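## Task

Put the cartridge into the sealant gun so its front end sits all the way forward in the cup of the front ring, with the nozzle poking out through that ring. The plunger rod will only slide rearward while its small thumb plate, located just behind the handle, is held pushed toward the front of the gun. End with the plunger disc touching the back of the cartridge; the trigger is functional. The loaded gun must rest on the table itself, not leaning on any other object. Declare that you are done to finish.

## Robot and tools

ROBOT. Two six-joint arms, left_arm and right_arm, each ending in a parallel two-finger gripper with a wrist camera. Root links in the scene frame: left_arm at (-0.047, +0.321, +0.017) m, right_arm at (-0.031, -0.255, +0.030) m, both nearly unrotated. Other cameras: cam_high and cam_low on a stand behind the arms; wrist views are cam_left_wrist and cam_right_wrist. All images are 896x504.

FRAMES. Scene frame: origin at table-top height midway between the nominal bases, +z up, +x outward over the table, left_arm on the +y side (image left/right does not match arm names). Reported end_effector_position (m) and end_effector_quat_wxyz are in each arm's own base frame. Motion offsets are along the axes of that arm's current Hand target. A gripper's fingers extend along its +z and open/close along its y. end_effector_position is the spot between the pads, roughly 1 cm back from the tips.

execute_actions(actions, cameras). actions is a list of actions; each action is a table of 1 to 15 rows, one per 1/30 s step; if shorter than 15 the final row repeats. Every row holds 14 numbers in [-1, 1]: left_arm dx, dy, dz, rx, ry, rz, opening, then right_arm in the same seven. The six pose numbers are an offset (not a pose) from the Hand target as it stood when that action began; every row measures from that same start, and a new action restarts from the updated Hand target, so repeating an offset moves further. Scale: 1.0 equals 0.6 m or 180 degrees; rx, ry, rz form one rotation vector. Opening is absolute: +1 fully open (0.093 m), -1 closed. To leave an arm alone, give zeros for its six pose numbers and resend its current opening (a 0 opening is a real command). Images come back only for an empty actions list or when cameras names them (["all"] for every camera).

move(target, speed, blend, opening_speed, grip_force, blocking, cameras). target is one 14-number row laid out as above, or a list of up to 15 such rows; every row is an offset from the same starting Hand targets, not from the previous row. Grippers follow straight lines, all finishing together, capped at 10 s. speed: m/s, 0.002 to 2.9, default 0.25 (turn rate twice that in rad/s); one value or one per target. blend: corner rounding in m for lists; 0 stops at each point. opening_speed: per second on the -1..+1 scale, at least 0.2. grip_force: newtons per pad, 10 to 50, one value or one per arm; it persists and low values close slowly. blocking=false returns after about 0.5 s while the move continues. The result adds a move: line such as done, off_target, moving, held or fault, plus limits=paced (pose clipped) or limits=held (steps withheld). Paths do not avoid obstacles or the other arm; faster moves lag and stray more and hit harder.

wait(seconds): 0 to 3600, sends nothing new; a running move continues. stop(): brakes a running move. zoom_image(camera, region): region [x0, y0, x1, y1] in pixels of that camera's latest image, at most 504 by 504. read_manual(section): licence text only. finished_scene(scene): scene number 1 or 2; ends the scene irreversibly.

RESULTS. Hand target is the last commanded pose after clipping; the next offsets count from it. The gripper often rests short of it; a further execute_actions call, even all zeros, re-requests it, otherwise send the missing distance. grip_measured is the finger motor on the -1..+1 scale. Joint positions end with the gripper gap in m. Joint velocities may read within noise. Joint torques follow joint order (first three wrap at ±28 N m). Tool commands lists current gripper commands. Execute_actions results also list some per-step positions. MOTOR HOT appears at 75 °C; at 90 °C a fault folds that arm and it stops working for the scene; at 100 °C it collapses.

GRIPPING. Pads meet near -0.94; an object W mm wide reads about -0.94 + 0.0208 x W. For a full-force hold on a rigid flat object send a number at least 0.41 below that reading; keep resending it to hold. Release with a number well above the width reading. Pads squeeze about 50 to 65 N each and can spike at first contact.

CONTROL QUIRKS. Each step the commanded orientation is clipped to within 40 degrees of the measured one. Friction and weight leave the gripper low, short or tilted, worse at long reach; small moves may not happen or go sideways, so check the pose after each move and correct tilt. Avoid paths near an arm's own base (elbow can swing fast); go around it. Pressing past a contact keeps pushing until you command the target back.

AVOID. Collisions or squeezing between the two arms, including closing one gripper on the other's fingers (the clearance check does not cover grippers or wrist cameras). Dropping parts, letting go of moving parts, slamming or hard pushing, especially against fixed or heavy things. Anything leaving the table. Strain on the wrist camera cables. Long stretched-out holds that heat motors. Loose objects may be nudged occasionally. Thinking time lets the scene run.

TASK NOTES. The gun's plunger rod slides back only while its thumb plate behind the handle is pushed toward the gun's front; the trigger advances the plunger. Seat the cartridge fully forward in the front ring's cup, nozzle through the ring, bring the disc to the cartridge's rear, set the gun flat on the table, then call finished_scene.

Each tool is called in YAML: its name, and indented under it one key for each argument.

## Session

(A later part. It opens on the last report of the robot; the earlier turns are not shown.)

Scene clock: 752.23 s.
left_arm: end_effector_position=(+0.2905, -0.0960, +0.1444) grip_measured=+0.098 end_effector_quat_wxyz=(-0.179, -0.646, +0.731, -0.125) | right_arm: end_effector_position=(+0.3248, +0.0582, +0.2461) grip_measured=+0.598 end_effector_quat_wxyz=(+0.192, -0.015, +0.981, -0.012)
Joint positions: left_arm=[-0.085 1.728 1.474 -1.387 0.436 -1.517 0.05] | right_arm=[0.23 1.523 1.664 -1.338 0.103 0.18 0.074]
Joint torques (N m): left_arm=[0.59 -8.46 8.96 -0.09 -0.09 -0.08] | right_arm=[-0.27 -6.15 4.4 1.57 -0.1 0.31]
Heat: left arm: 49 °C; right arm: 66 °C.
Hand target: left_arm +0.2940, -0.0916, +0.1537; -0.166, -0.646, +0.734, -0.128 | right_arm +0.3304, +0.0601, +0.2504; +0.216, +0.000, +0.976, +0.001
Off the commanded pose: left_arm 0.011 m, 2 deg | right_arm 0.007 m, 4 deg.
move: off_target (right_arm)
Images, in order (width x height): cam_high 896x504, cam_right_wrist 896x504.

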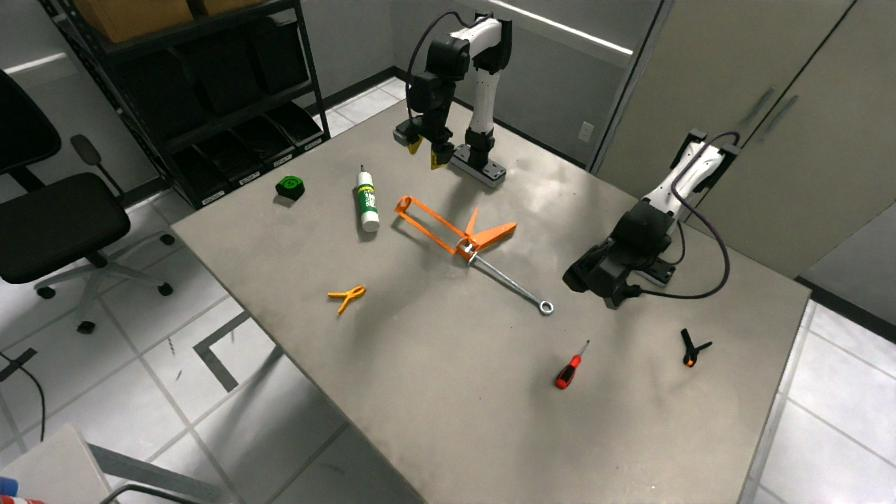

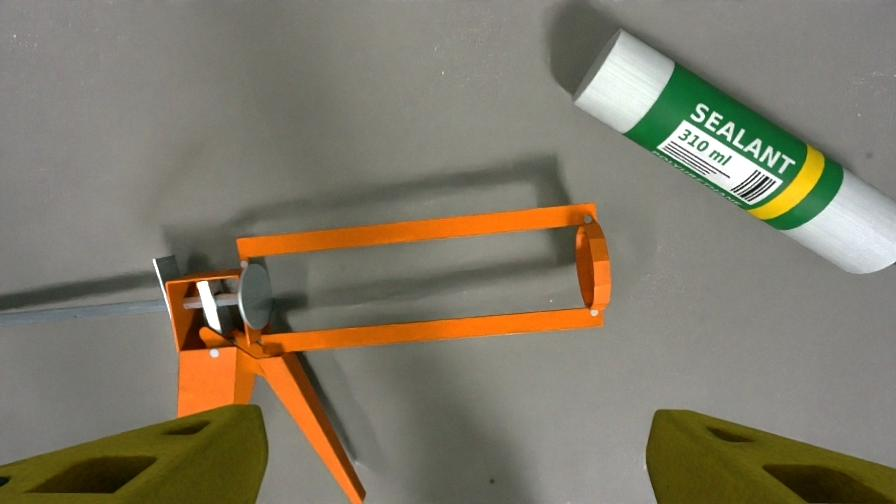

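move:
  target: [0,0,0,0,0,0,0.1,0.0349,-0.4318,0.3057,0.144,0.0841,0.651,1]
  speed: 0.2
  cameras: ["cam_right_wrist","cam_high"]

Scene clock: 802.80 s.
left_arm: end_effector_position=(+0.2905, -0.0960, +0.1444) grip_measured=+0.098 end_effector_quat_wxyz=(-0.179, -0.646, +0.731, -0.125) | right_arm: end_effector_position=(+0.3864, -0.1980, +0.0756) grip_measured=+1.000 end_effector_quat_wxyz=(+0.007, +0.856, +0.517, -0.001)
Joint positions: left_arm=[-0.085 1.728 1.474 -1.387 0.436 -1.517 0.05] | right_arm=[-0.47 2.22 1.956 -1.297 0.008 1.585 0.093]
Joint torques (N m): left_arm=[0.61 -8.43 9.01 -0.09 -0.1 -0.1] | right_arm=[-0.12 -7.68 8.18 -0.07 -0.08 0.3]
Heat: left arm: 51 °C; right arm: 56 °C.
Hand target: left_arm +0.2940, -0.0916, +0.1537; -0.166, -0.646, +0.734, -0.128 | right_arm +0.3889, -0.1987, +0.0749; +0.000, +0.863, +0.505, +0.000
Off the commanded pose: left_arm 0.011 m, 2 deg | right_arm 0.003 m, 2 deg.
move: done
Images, in order (width x height): cam_high 896x504, cam_right_wrist 896x504.

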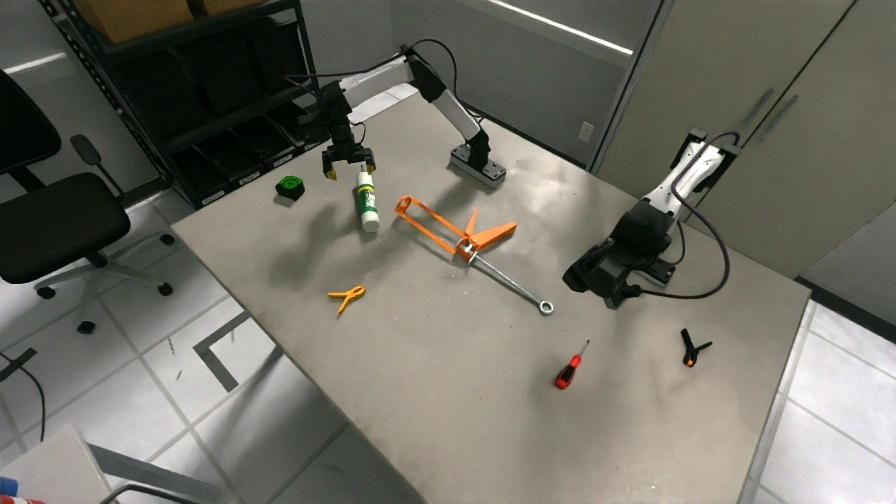

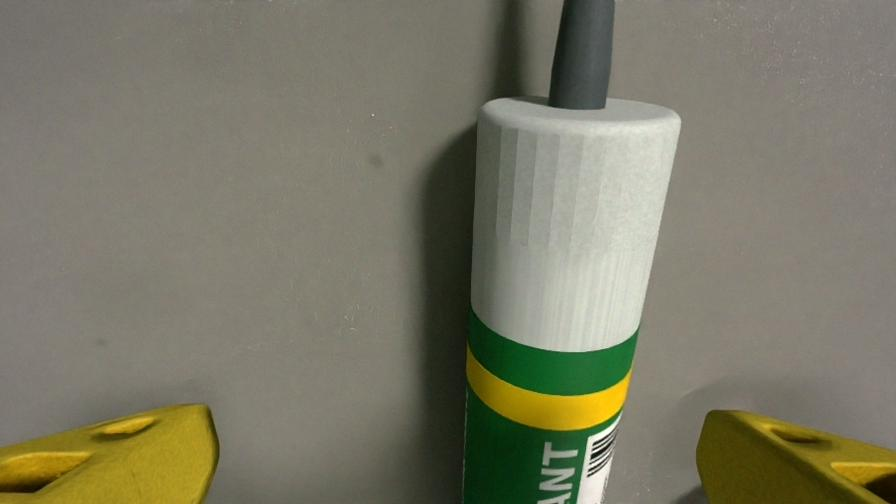

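move:
  target: [0,0,0,0,0,0,0.1,0.025,-0.0567,0.05,0,0,0,1]
  speed: 0.12
  cameras: ["cam_right_wrist"]

Scene clock: 827.93 s.
left_arm: end_effector_position=(+0.2905, -0.0960, +0.1444) grip_measured=+0.098 end_effector_quat_wxyz=(-0.179, -0.646, +0.731, -0.125) | right_arm: end_effector_position=(+0.3607, -0.1680, +0.0367) grip_measured=+1.000 end_effector_quat_wxyz=(-0.021, +0.857, +0.515, -0.016)
Joint positions: left_arm=[-0.085 1.728 1.474 -1.387 0.436 -1.517 0.05] | right_arm=[-0.434 2.15 1.688 -1.16 0.004 1.624 0.093]
Joint torques (N m): left_arm=[0.57 -8.44 9.01 -0.08 -0.09 -0.09] | right_arm=[0.25 -11.34 4.08 0.36 -0.09 0.28]
Heat: left arm: 52 °C; right arm: 58 °C.
Hand target: left_arm +0.2940, -0.0916, +0.1537; -0.166, -0.646, +0.734, -0.128 | right_arm +0.3667, -0.1689, +0.0450; +0.000, +0.863, +0.505, +0.000
Off the commanded pose: left_arm 0.011 m, 2 deg | right_arm 0.010 m, 3 deg.
move: off_target (right_arm)

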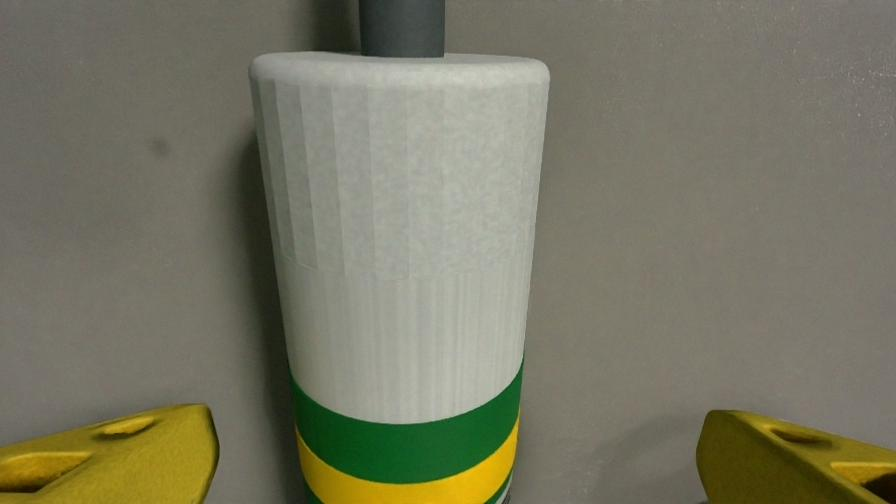

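move:
  target: [0,0,0,0,0,0,0.1,0,0.02,0.026,0,0,0,1]
  speed: 0.06
  cameras: ["cam_right_wrist"]

Scene clock: 841.33 s.
left_arm: end_effector_position=(+0.2905, -0.0960, +0.1444) grip_measured=+0.098 end_effector_quat_wxyz=(-0.179, -0.646, +0.731, -0.125) | right_arm: end_effector_position=(+0.3670, -0.1710, +0.0342) grip_measured=+1.000 end_effector_quat_wxyz=(-0.010, +0.857, +0.516, -0.009)
Joint positions: left_arm=[-0.085 1.728 1.474 -1.387 0.436 -1.517 0.05] | right_arm=[-0.434 2.156 1.688 -1.13 0.004 1.624 0.093]
Joint torques (N m): left_arm=[0.59 -8.42 8.94 -0.08 -0.11 -0.08] | right_arm=[0.12 -7.42 6.53 0.45 -0.08 0.29]
Heat: left arm: 53 °C; right arm: 58 °C.
Hand target: left_arm +0.2940, -0.0916, +0.1537; -0.166, -0.646, +0.734, -0.128 | right_arm +0.3772, -0.1748, +0.0294; +0.000, +0.863, +0.505, +0.000
Off the commanded pose: left_arm 0.011 m, 2 deg | right_arm 0.012 m, 2 deg.
move: off_target (right_arm)

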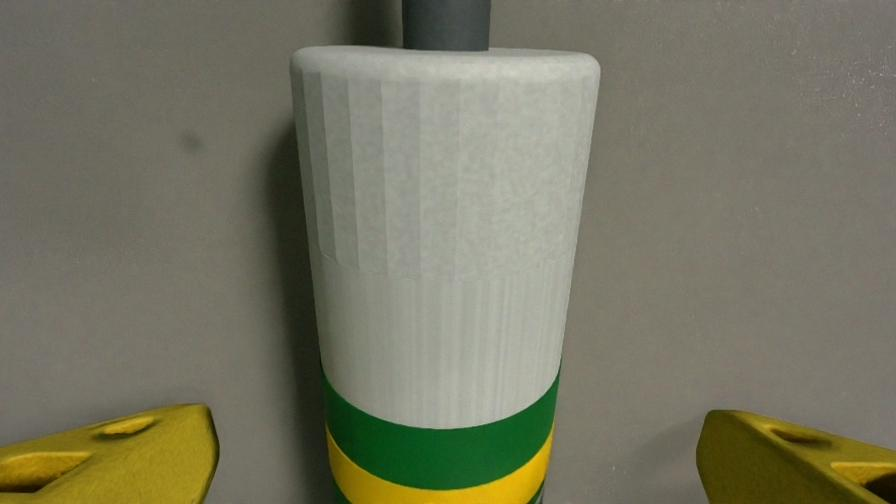

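move:
  target: [0,0,0,0,0,0,0.1,0,0.006,0.024,0,0,0,1]
  speed: 0.06
  cameras: ["cam_right_wrist"]

Scene clock: 844.97 s.
left_arm: end_effector_position=(+0.2905, -0.0960, +0.1444) grip_measured=+0.098 end_effector_quat_wxyz=(-0.179, -0.646, +0.731, -0.125) | right_arm: end_effector_position=(+0.3736, -0.1740, +0.0231) grip_measured=+1.000 end_effector_quat_wxyz=(-0.005, +0.857, +0.516, -0.006)
Joint positions: left_arm=[-0.085 1.728 1.474 -1.387 0.436 -1.517 0.05] | right_arm=[-0.434 2.184 1.688 -1.09 0.004 1.624 0.093]
Joint torques (N m): left_arm=[0.64 -8.39 8.96 -0.11 -0.09 -0.08] | right_arm=[-0.09 -7.35 5.53 0.51 -0.11 0.28]
Heat: left arm: 53 °C; right arm: 58 °C.
Hand target: left_arm +0.2940, -0.0916, +0.1537; -0.166, -0.646, +0.734, -0.128 | right_arm +0.3803, -0.1765, +0.0150; +0.000, +0.863, +0.505, +0.000
Off the commanded pose: left_arm 0.011 m, 2 deg | right_arm 0.011 m, 2 deg.
move: off_target (right_arm)

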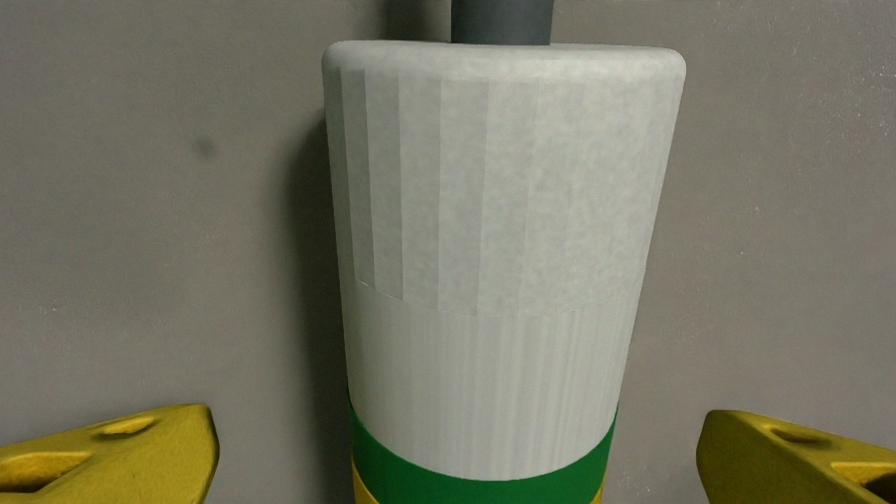

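move:
  target:
    - [0,0,0,0,0,0,0.1,0,-0.008,0.004,0,0,0,1]
    - [0,0,0,0,0,0,0.1,0,-0.008,0.004,0,0,0,-0.4]
  speed: 0.06
  opening_speed: 0.6
  cameras: ["cam_right_wrist"]

Scene clock: 852.90 s.
left_arm: end_effector_position=(+0.2905, -0.0960, +0.1444) grip_measured=+0.098 end_effector_quat_wxyz=(-0.179, -0.646, +0.731, -0.125) | right_arm: end_effector_position=(+0.3735, -0.1740, +0.0192) grip_measured=-0.097 end_effector_quat_wxyz=(-0.004, +0.857, +0.516, -0.005)
Joint positions: left_arm=[-0.085 1.728 1.474 -1.387 0.436 -1.517 0.05] | right_arm=[-0.434 2.184 1.672 -1.07 0.004 1.624 0.041]
Joint torques (N m): left_arm=[0.58 -8.39 9.02 -0.08 -0.09 -0.1] | right_arm=[0.1 -8.59 4.18 0.45 -0.05 0.28]
Heat: left arm: 53 °C; right arm: 57 °C.
Hand target: left_arm +0.2940, -0.0916, +0.1537; -0.166, -0.646, +0.734, -0.128 | right_arm +0.3761, -0.1741, +0.0126; +0.000, +0.863, +0.505, +0.000
Off the commanded pose: left_arm 0.011 m, 2 deg | right_arm 0.007 m, 2 deg.
move: done

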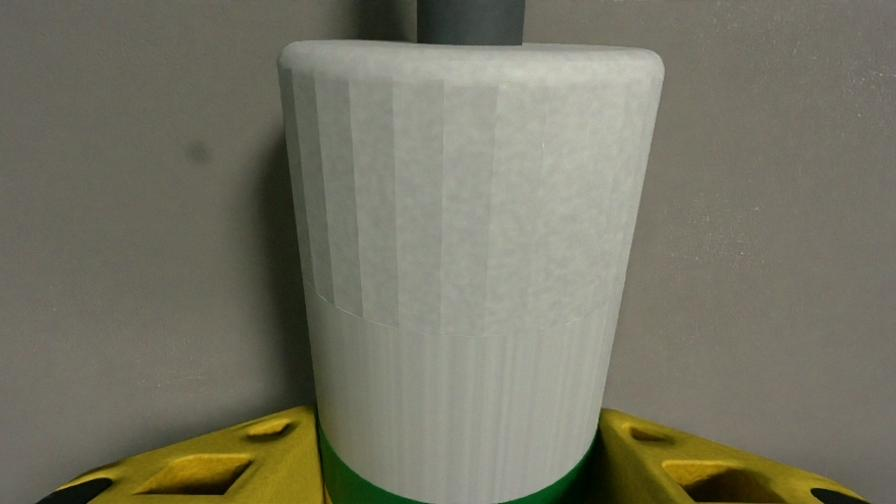

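move:
  target: [0,0,0,0,0,0,0.1,0,0,-0.17,0,0,0,-0.4]
  speed: 0.1
  cameras: ["cam_right_wrist","cam_high"]

zoom_image:
  camera: "cam_high"
  region: [300, 120, 540, 280]

Scene clock: 858.67 s.
left_arm: end_effector_position=(+0.2905, -0.0960, +0.1444) grip_measured=+0.098 end_effector_quat_wxyz=(-0.179, -0.646, +0.731, -0.125) | right_arm: end_effector_position=(+0.3719, -0.1750, +0.0862) grip_measured=-0.105 end_effector_quat_wxyz=(-0.017, +0.859, +0.511, -0.019)
Joint positions: left_arm=[-0.085 1.728 1.474 -1.387 0.436 -1.517 0.05] | right_arm=[-0.434 2.178 1.931 -1.372 0.013 1.635 0.04]
Joint torques (N m): left_arm=[0.61 -8.36 8.95 -0.1 -0.1 -0.1] | right_arm=[0.13 -12.18 9.43 -0.27 -0.03 0.3]
Heat: left arm: 53 °C; right arm: 57 °C.
Hand target: left_arm +0.2940, -0.0916, +0.1537; -0.166, -0.646, +0.734, -0.128 | right_arm +0.3761, -0.1742, +0.1146; +0.000, +0.863, +0.505, +0.000
Off the commanded pose: left_arm 0.011 m, 2 deg | right_arm 0.029 m, 3 deg.
move: off_target (right_arm)
Images, in order (width x height): cam_high 896x504, cam_right_wrist 896x504.

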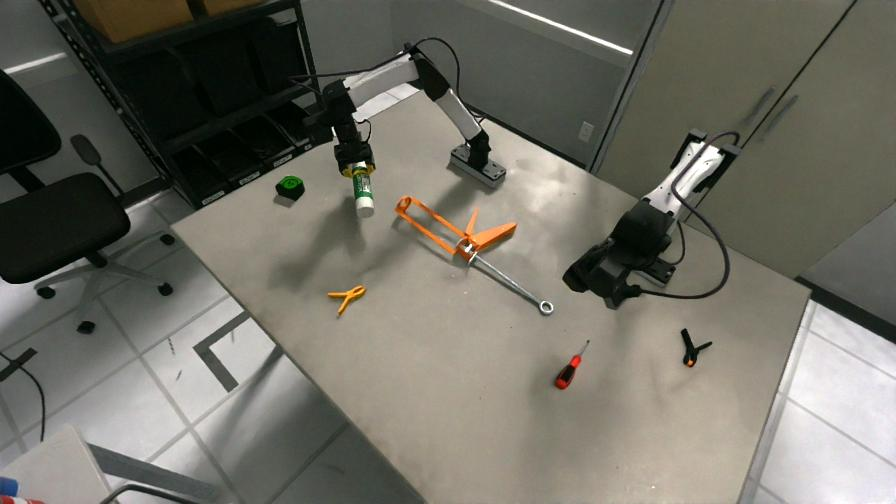

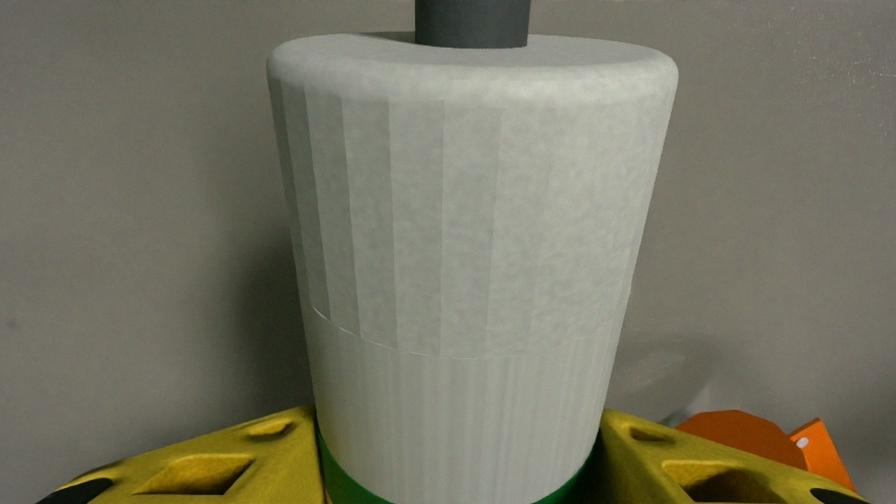

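Scaled by 2.100 from the camera's image (finer frame: 1280x720).

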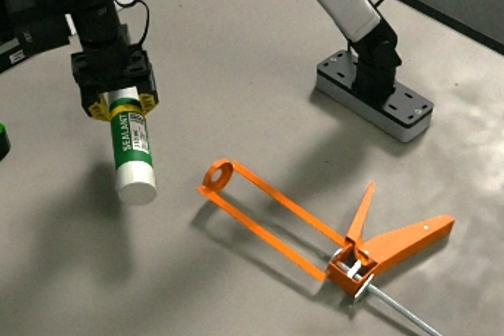

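move:
  target: [0,0,0,0,0,0,0.1,0.2677,-0.048,0,0,0,-0.199,-0.4]
  speed: 0.12
  cameras: ["cam_right_wrist","cam_high","cam_left_wrist"]

zoom_image:
  camera: "cam_high"
  region: [300, 150, 540, 310]

Scene clock: 912.40 s.
left_arm: end_effector_position=(+0.2905, -0.0960, +0.1444) grip_measured=+0.098 end_effector_quat_wxyz=(-0.179, -0.646, +0.731, -0.125) | right_arm: end_effector_position=(+0.4255, -0.0224, +0.1051) grip_measured=-0.105 end_effector_quat_wxyz=(-0.001, +0.676, +0.737, -0.009)
Joint positions: left_arm=[-0.085 1.728 1.474 -1.387 0.436 -1.517 0.05] | right_arm=[-0.048 2.212 2.061 -1.432 0.013 1.437 0.04]
Joint torques (N m): left_arm=[0.61 -8.35 8.98 -0.07 -0.09 -0.09] | right_arm=[0.18 -8.98 9.58 -0.17 -0.06 -0.17]
Heat: left arm: 55 °C; right arm: 63 °C.
Hand target: left_arm +0.2940, -0.0916, +0.1537; -0.166, -0.646, +0.734, -0.128 | right_arm +0.4297, -0.0201, +0.1147; +0.000, +0.666, +0.746, +0.000
Off the commanded pose: left_arm 0.011 m, 2 deg | right_arm 0.011 m, 2 deg.
move: off_target (right_arm)
Images, in order (width x height): cam_high 896x504, cam_left_wrist 896x504, cam_right_wrist 896x504.

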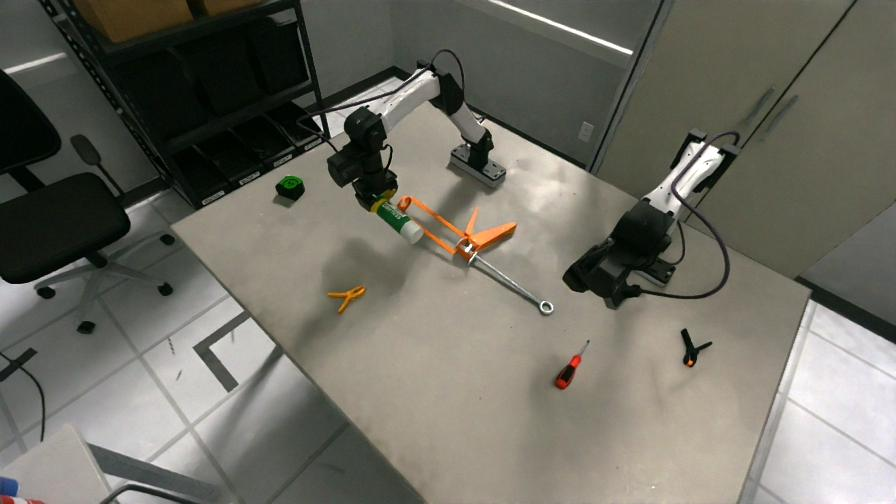

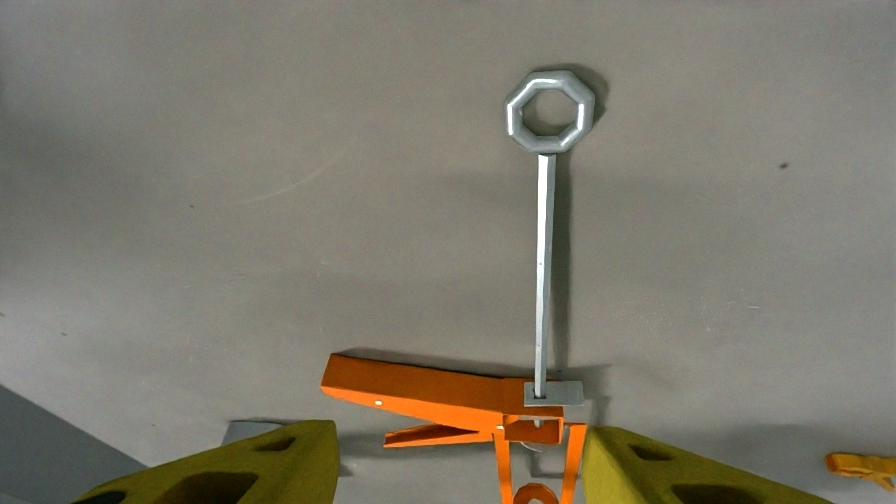

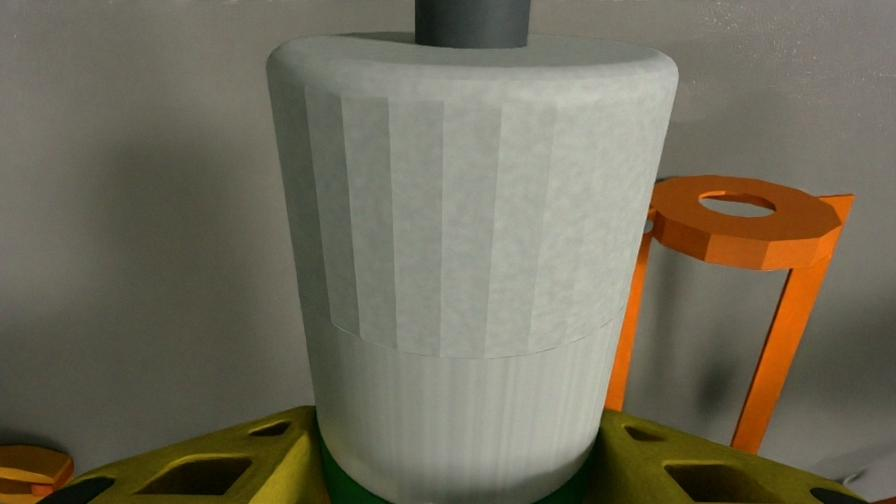

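Scaled by 2.100 from the camera's image (finer frame: 1280x720).

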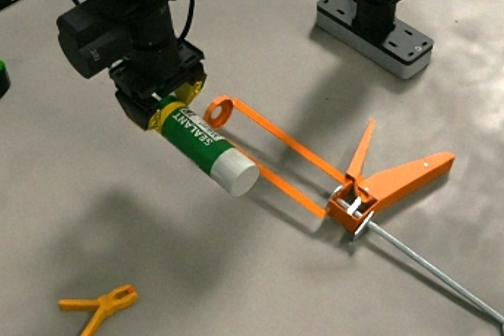

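zoom_image:
  camera: "cam_right_wrist"
  region: [580, 140, 896, 460]

zoom_image:
  camera: "cam_right_wrist"
  region: [240, 0, 700, 250]

Scaled by 1.575 from the camera's image (finer frame: 1280x720).

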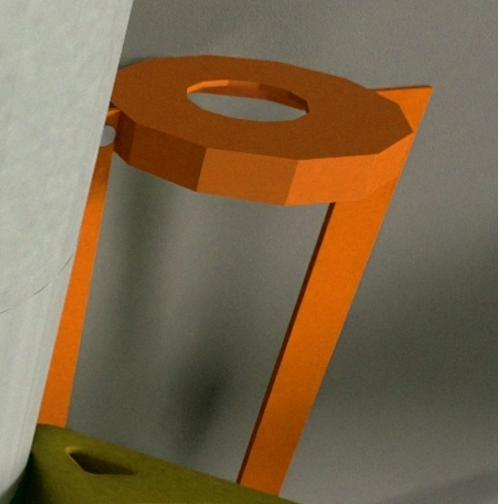

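Scaled by 1.096 from the camera's image (finer frame: 1280x720).

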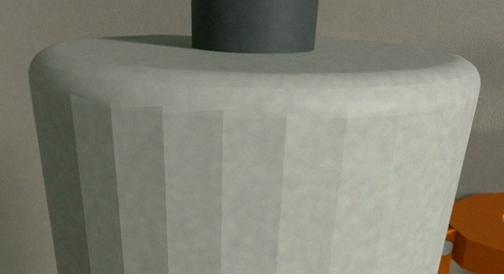

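move:
  target:
    - [0,0,0,0,0,0,0.1,0,0,0,0,0.1,0,-0.4]
    - [0,0,0,0,0,0,0.1,0.1727,-0.1567,0.0083,0,0.1,0,-0.4]
  speed: 0.12
  cameras: ["cam_right_wrist","cam_high","cam_left_wrist","cam_low"]

zoom_image:
  camera: "cam_high"
  region: [340, 140, 540, 290]

zoom_image:
  camera: "cam_low"
  region: [420, 180, 600, 300]

Scene clock: 961.67 s.
left_arm: end_effector_position=(+0.2905, -0.0960, +0.1444) grip_measured=+0.098 end_effector_quat_wxyz=(-0.179, -0.646, +0.731, -0.125) | right_arm: end_effector_position=(+0.3244, +0.0621, +0.0955) grip_measured=-0.105 end_effector_quat_wxyz=(-0.116, +0.659, +0.740, +0.071)
Joint positions: left_arm=[-0.085 1.728 1.474 -1.387 0.436 -1.517 0.05] | right_arm=[0.055 1.852 1.47 -1.256 -0.265 1.501 0.04]
Joint torques (N m): left_arm=[0.57 -8.4 8.98 -0.1 -0.09 -0.09] | right_arm=[0.47 -10.4 4.86 0.18 -0.57 0.26]
Heat: left arm: 56 °C; right arm: 60 °C.
Hand target: left_arm +0.2940, -0.0916, +0.1537; -0.166, -0.646, +0.734, -0.128 | right_arm +0.3246, +0.0721, +0.1099; -0.117, +0.658, +0.737, +0.105
Off the commanded pose: left_arm 0.011 m, 2 deg | right_arm 0.017 m, 4 deg.
move: off_target (right_arm)

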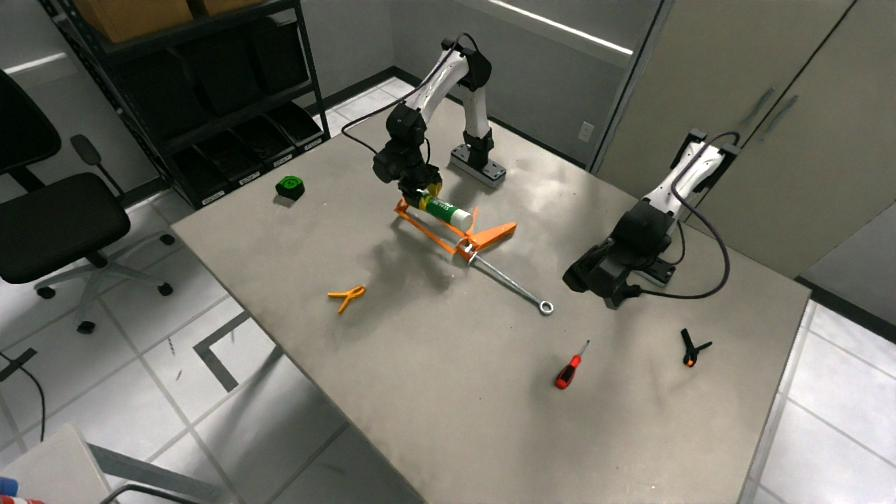

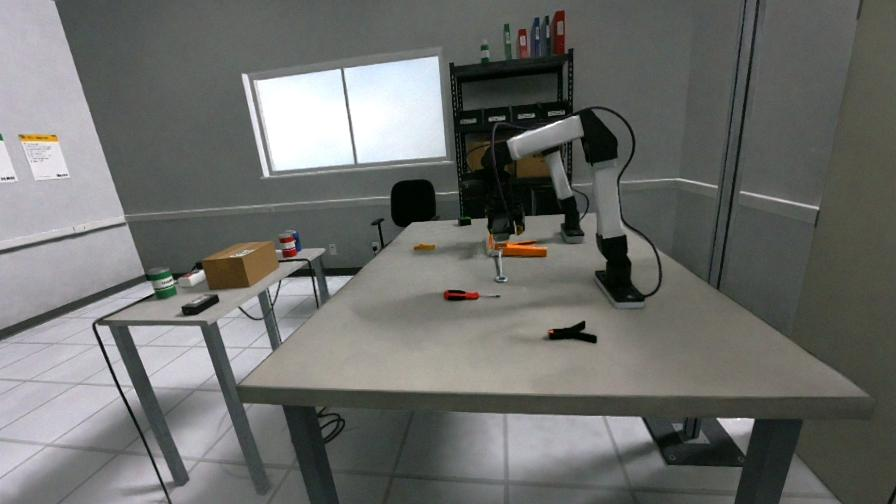

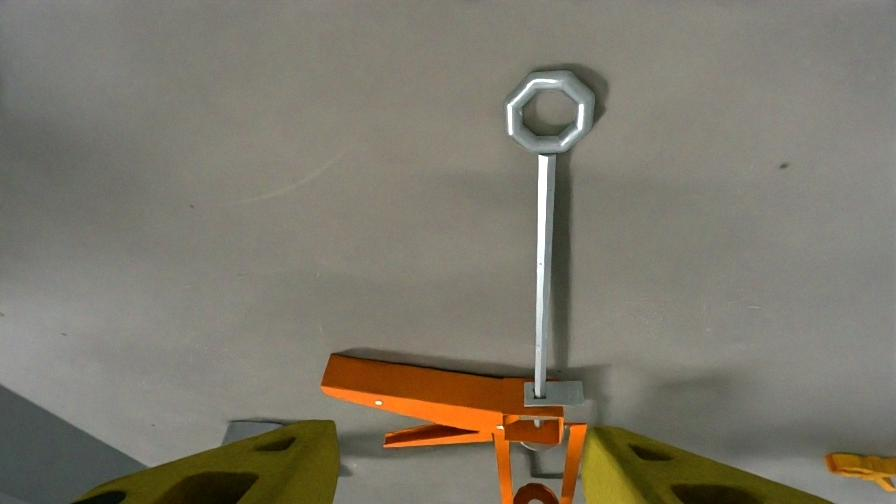

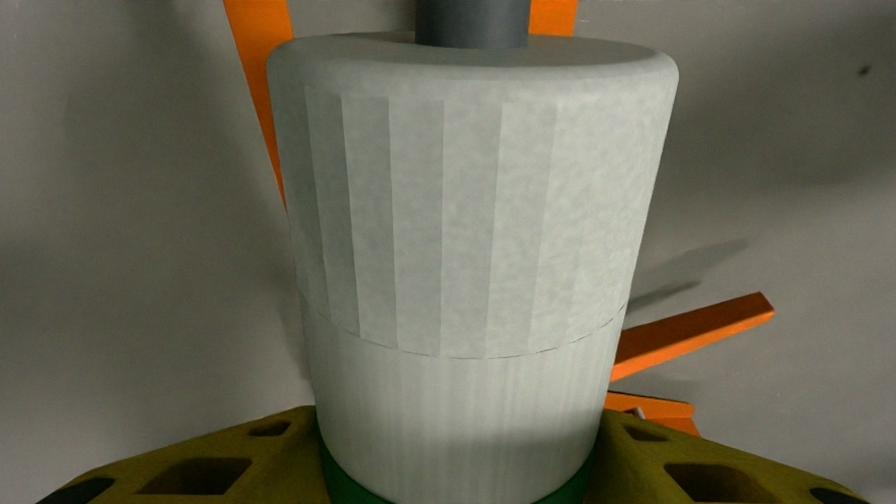

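Scaled by 2.520 from the camera's image (finer frame: 1280x720).

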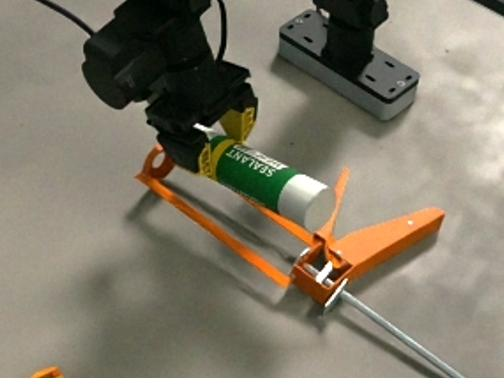

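Scaled by 2.800 from the camera's image (finer frame: 1280x720).

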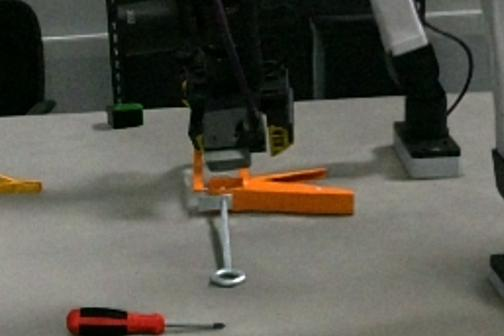

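move:
  target: [0,0,0,0,0,0,0.1,-0.0057,0.0158,0.0517,0,0.015,0,-0.4]
  speed: 0.08
  cameras: ["cam_right_wrist","cam_high"]

zoom_image:
  camera: "cam_high"
  region: [370, 170, 510, 275]

Scene clock: 992.87 s.
left_arm: end_effector_position=(+0.2905, -0.0960, +0.1444) grip_measured=+0.098 end_effector_quat_wxyz=(-0.179, -0.646, +0.731, -0.125) | right_arm: end_effector_position=(+0.3293, +0.0674, +0.0802) grip_measured=-0.105 end_effector_quat_wxyz=(-0.117, +0.656, +0.740, +0.091)
Joint positions: left_arm=[-0.085 1.728 1.474 -1.387 0.436 -1.517 0.05] | right_arm=[0.055 1.858 1.412 -1.164 -0.296 1.501 0.04]
Joint torques (N m): left_arm=[0.58 -8.39 9.01 -0.08 -0.08 -0.1] | right_arm=[0.44 -6.34 4.68 0.41 -0.76 0.25]
Heat: left arm: 56 °C; right arm: 60 °C.
Hand target: left_arm +0.2940, -0.0916, +0.1537; -0.166, -0.646, +0.734, -0.128 | right_arm +0.3333, +0.0795, +0.0792; -0.134, +0.655, +0.734, +0.120
Off the commanded pose: left_arm 0.011 m, 2 deg | right_arm 0.013 m, 4 deg.
move: off_target (right_arm)
Images, in order (width x height): cam_high 896x504, cam_right_wrist 896x504.

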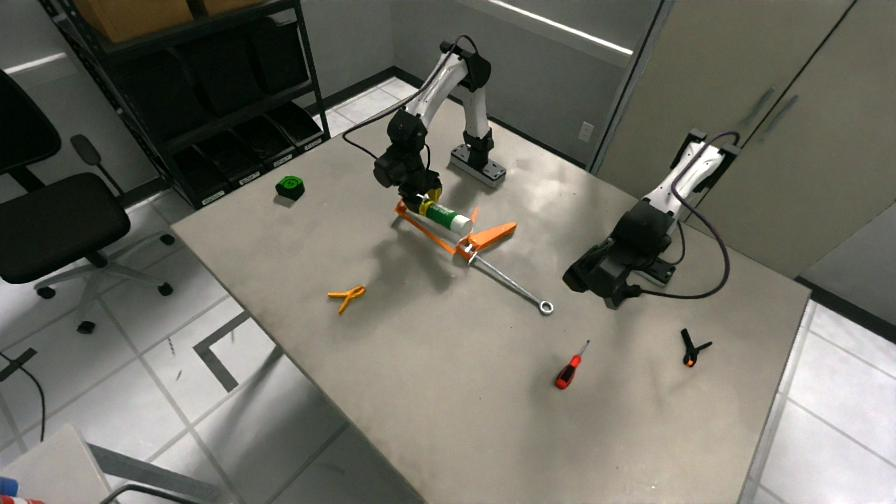

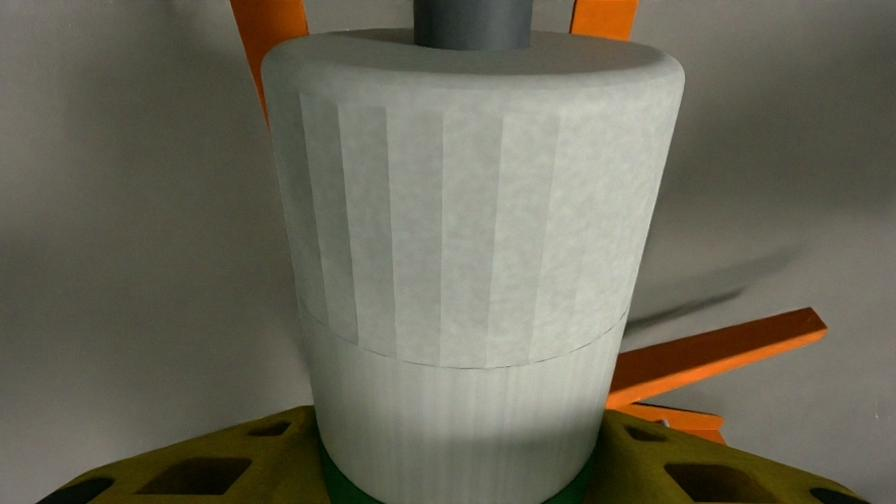

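Scaled by 3.600 from the camera's image (finer frame: 1280x720).

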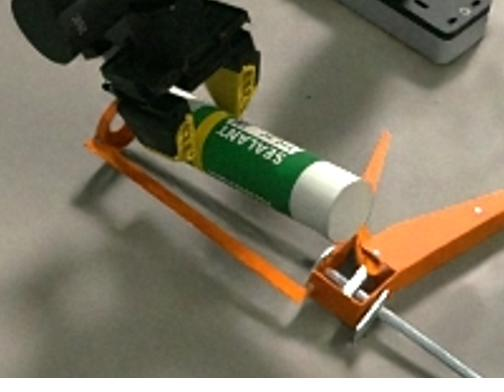

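move:
  target: [0,0,0,0,0,0,0.1,-0.0162,0.0075,0.0402,0,0,0,-0.4]
  speed: 0.06
  cameras: ["cam_right_wrist","cam_high"]

zoom_image:
  camera: "cam_high"
  region: [370, 170, 510, 275]

Scene clock: 1002.27 s.
left_arm: end_effector_position=(+0.2905, -0.0960, +0.1444) grip_measured=+0.098 end_effector_quat_wxyz=(-0.179, -0.646, +0.731, -0.125) | right_arm: end_effector_position=(+0.3348, +0.0692, +0.0556) grip_measured=-0.109 end_effector_quat_wxyz=(-0.119, +0.656, +0.739, +0.096)
Joint positions: left_arm=[-0.085 1.728 1.474 -1.387 0.436 -1.517 0.05] | right_arm=[0.055 1.898 1.363 -1.07 -0.305 1.501 0.04]
Joint torques (N m): left_arm=[0.62 -8.36 8.99 -0.08 -0.11 -0.09] | right_arm=[0.35 -6.35 4.7 0.43 -0.63 0.24]
Heat: left arm: 56 °C; right arm: 59 °C.
Hand target: left_arm +0.2940, -0.0916, +0.1537; -0.166, -0.646, +0.734, -0.128 | right_arm +0.3378, +0.0795, +0.0532; -0.134, +0.655, +0.734, +0.120
Off the commanded pose: left_arm 0.011 m, 2 deg | right_arm 0.011 m, 3 deg.
move: off_target (right_arm)
Images, in order (width x height): cam_high 896x504, cam_right_wrist 896x504.

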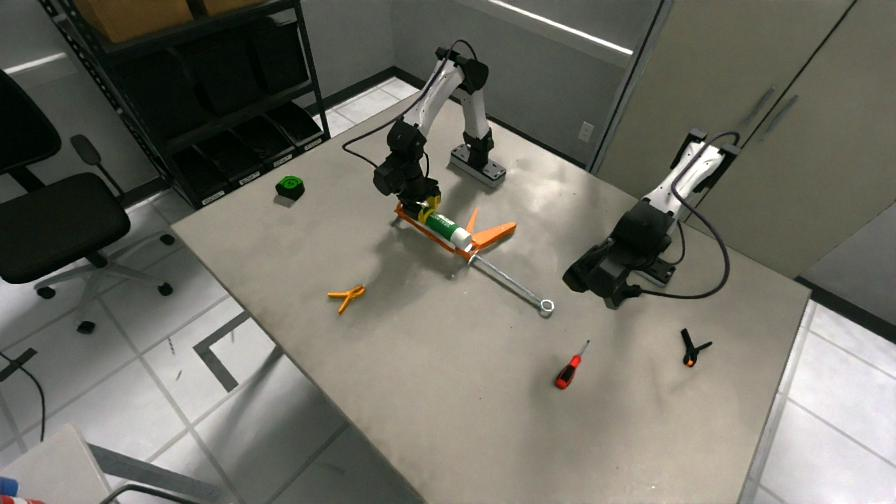

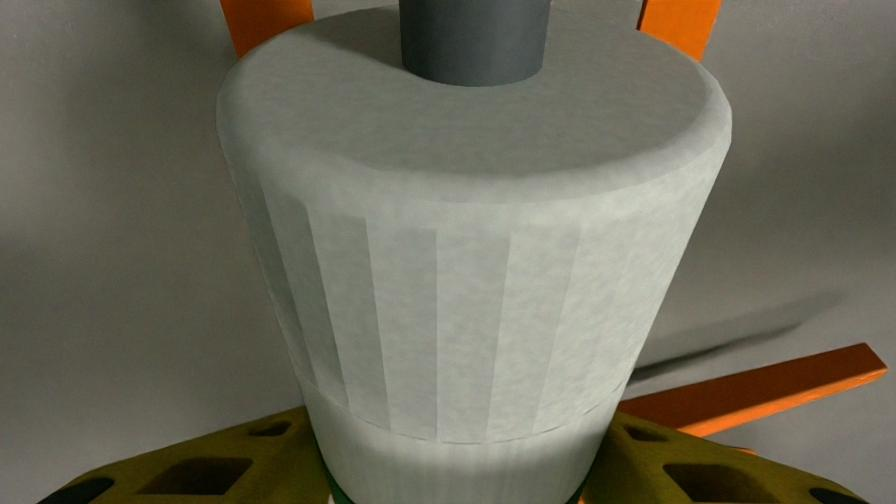

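Scaled by 3.600 from the camera's image (finer frame: 1280x720).

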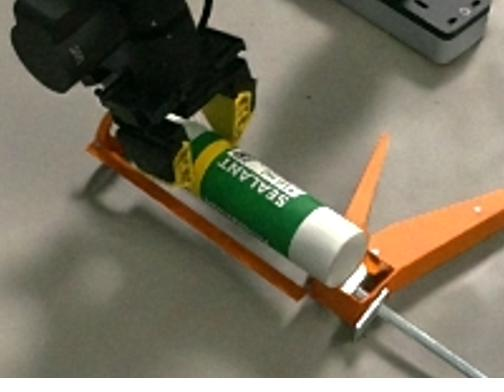

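move:
  target:
    - [0,0,0,0,0,0,0.1,0.0177,0,-0.0468,0,0,0,-0.5]
    - [0,0,0,0,0,0,0.1,0.0525,-0.002,-0.0188,0,0.047,0,-0.5]
  speed: 0.08
  cameras: ["cam_right_wrist","cam_high"]

zoom_image:
  camera: "cam_high"
  region: [370, 170, 510, 275]

Scene clock: 1027.77 s.
left_arm: end_effector_position=(+0.2905, -0.0960, +0.1444) grip_measured=+0.098 end_effector_quat_wxyz=(-0.179, -0.646, +0.731, -0.125) | right_arm: end_effector_position=(+0.3325, +0.0904, +0.0685) grip_measured=-0.109 end_effector_quat_wxyz=(-0.166, +0.648, +0.731, +0.135)
Joint positions: left_arm=[-0.085 1.728 1.474 -1.387 0.436 -1.517 0.05] | right_arm=[0.061 1.898 1.385 -1.104 -0.429 1.503 0.04]
Joint torques (N m): left_arm=[0.55 -8.42 9.01 -0.1 -0.09 -0.08] | right_arm=[0.8 -7.68 4.9 0.23 -0.95 0.29]
Heat: left arm: 57 °C; right arm: 56 °C.
Hand target: left_arm +0.2940, -0.0916, +0.1537; -0.166, -0.646, +0.734, -0.128 | right_arm +0.3338, +0.1047, +0.0750; -0.188, +0.645, +0.722, +0.168
Off the commanded pose: left_arm 0.011 m, 2 deg | right_arm 0.016 m, 5 deg.
move: off_target (right_arm)
Images, in order (width x height): cam_high 896x504, cam_right_wrist 896x504.

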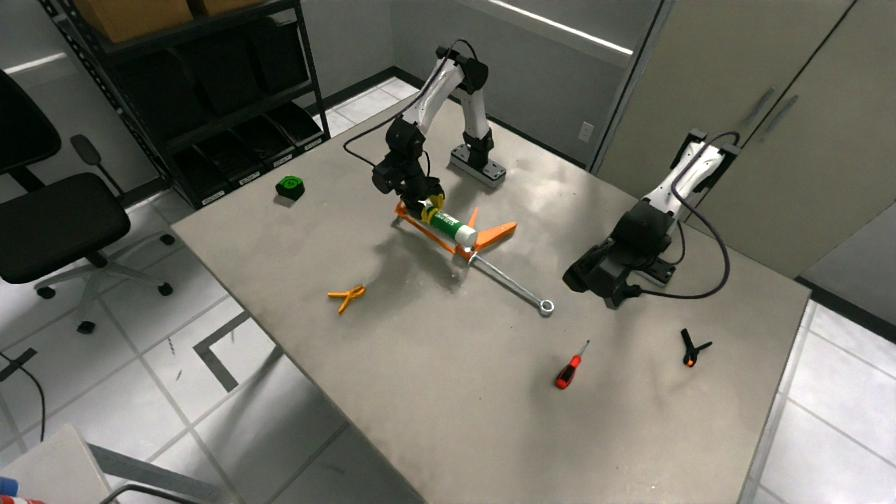

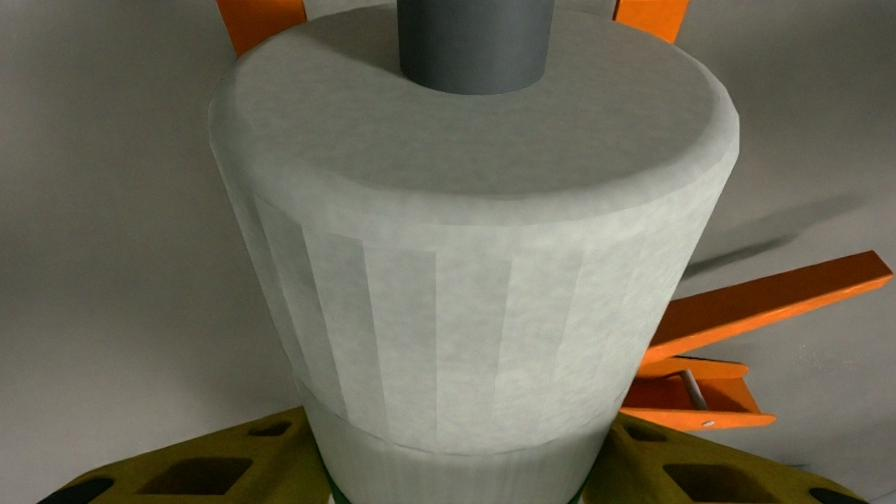

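Scaled by 3.600 from the camera's image (finer frame: 1280x720).

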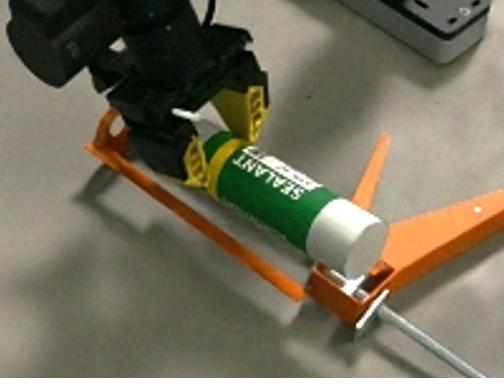

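move:
  target: [0,0,0,0,0,0,0.1,-0.0137,0.0017,0.024,0,0.024,0,-0.5]
  speed: 0.06
  cameras: ["cam_right_wrist","cam_high"]

zoom_image:
  camera: "cam_high"
  region: [370, 170, 510, 275]

zoom_image:
  camera: "cam_right_wrist"
  region: [200, 0, 700, 100]

Scene clock: 1044.33 s.
left_arm: end_effector_position=(+0.2905, -0.0960, +0.1444) grip_measured=+0.098 end_effector_quat_wxyz=(-0.179, -0.646, +0.731, -0.125) | right_arm: end_effector_position=(+0.3313, +0.0940, +0.0566) grip_measured=-0.114 end_effector_quat_wxyz=(-0.194, +0.653, +0.716, +0.156)
Joint positions: left_arm=[-0.085 1.728 1.474 -1.387 0.436 -1.517 0.05] | right_arm=[0.04 1.922 1.344 -1.056 -0.5 1.503 0.04]
Joint torques (N m): left_arm=[0.61 -8.4 8.92 -0.09 -0.09 -0.08] | right_arm=[-0.24 -6.53 4.6 0.32 -1.01 -0.15]
Heat: left arm: 57 °C; right arm: 55 °C.
Hand target: left_arm +0.2940, -0.0916, +0.1537; -0.166, -0.646, +0.734, -0.128 | right_arm +0.3348, +0.1047, +0.0584; -0.215, +0.638, +0.714, +0.192
Off the commanded pose: left_arm 0.011 m, 2 deg | right_arm 0.011 m, 5 deg.
move: off_target (right_arm)
Images, in order (width x height): cam_high 896x504, cam_right_wrist 896x504.

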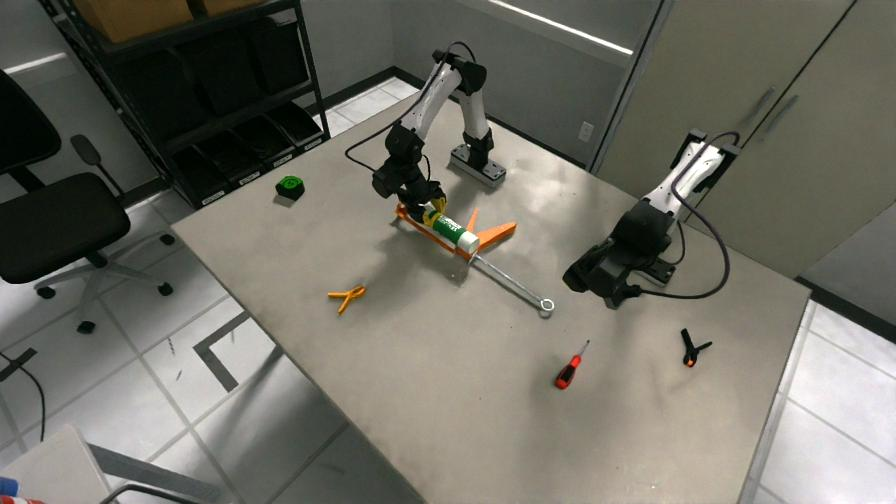

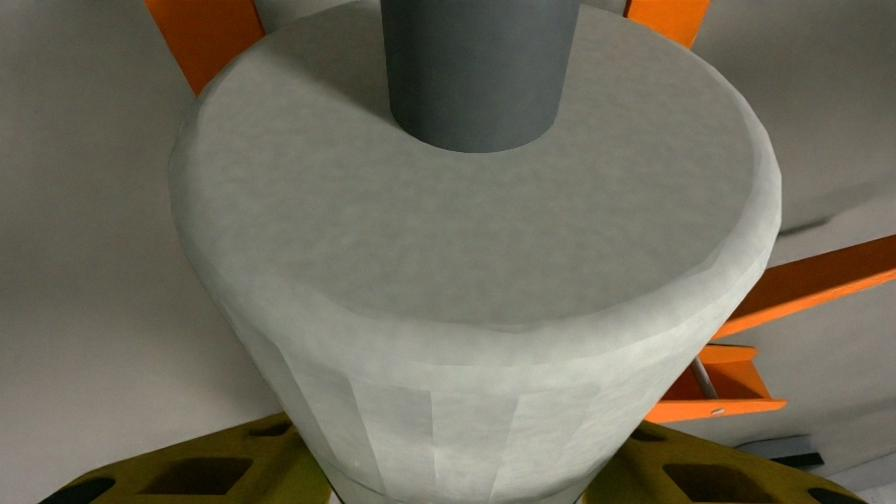

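Scaled by 3.600 from the camera's image (finer frame: 1280x720).

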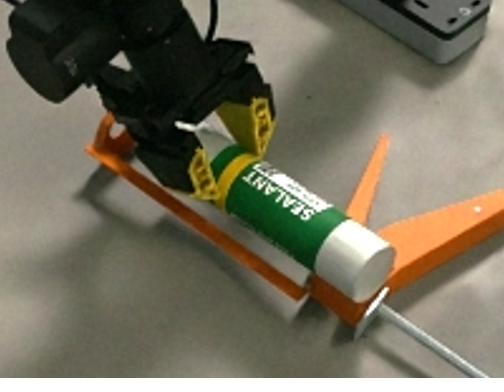

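Scaled by 1.008 from the camera's image (finer frame: 1280x720).

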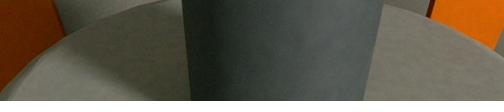

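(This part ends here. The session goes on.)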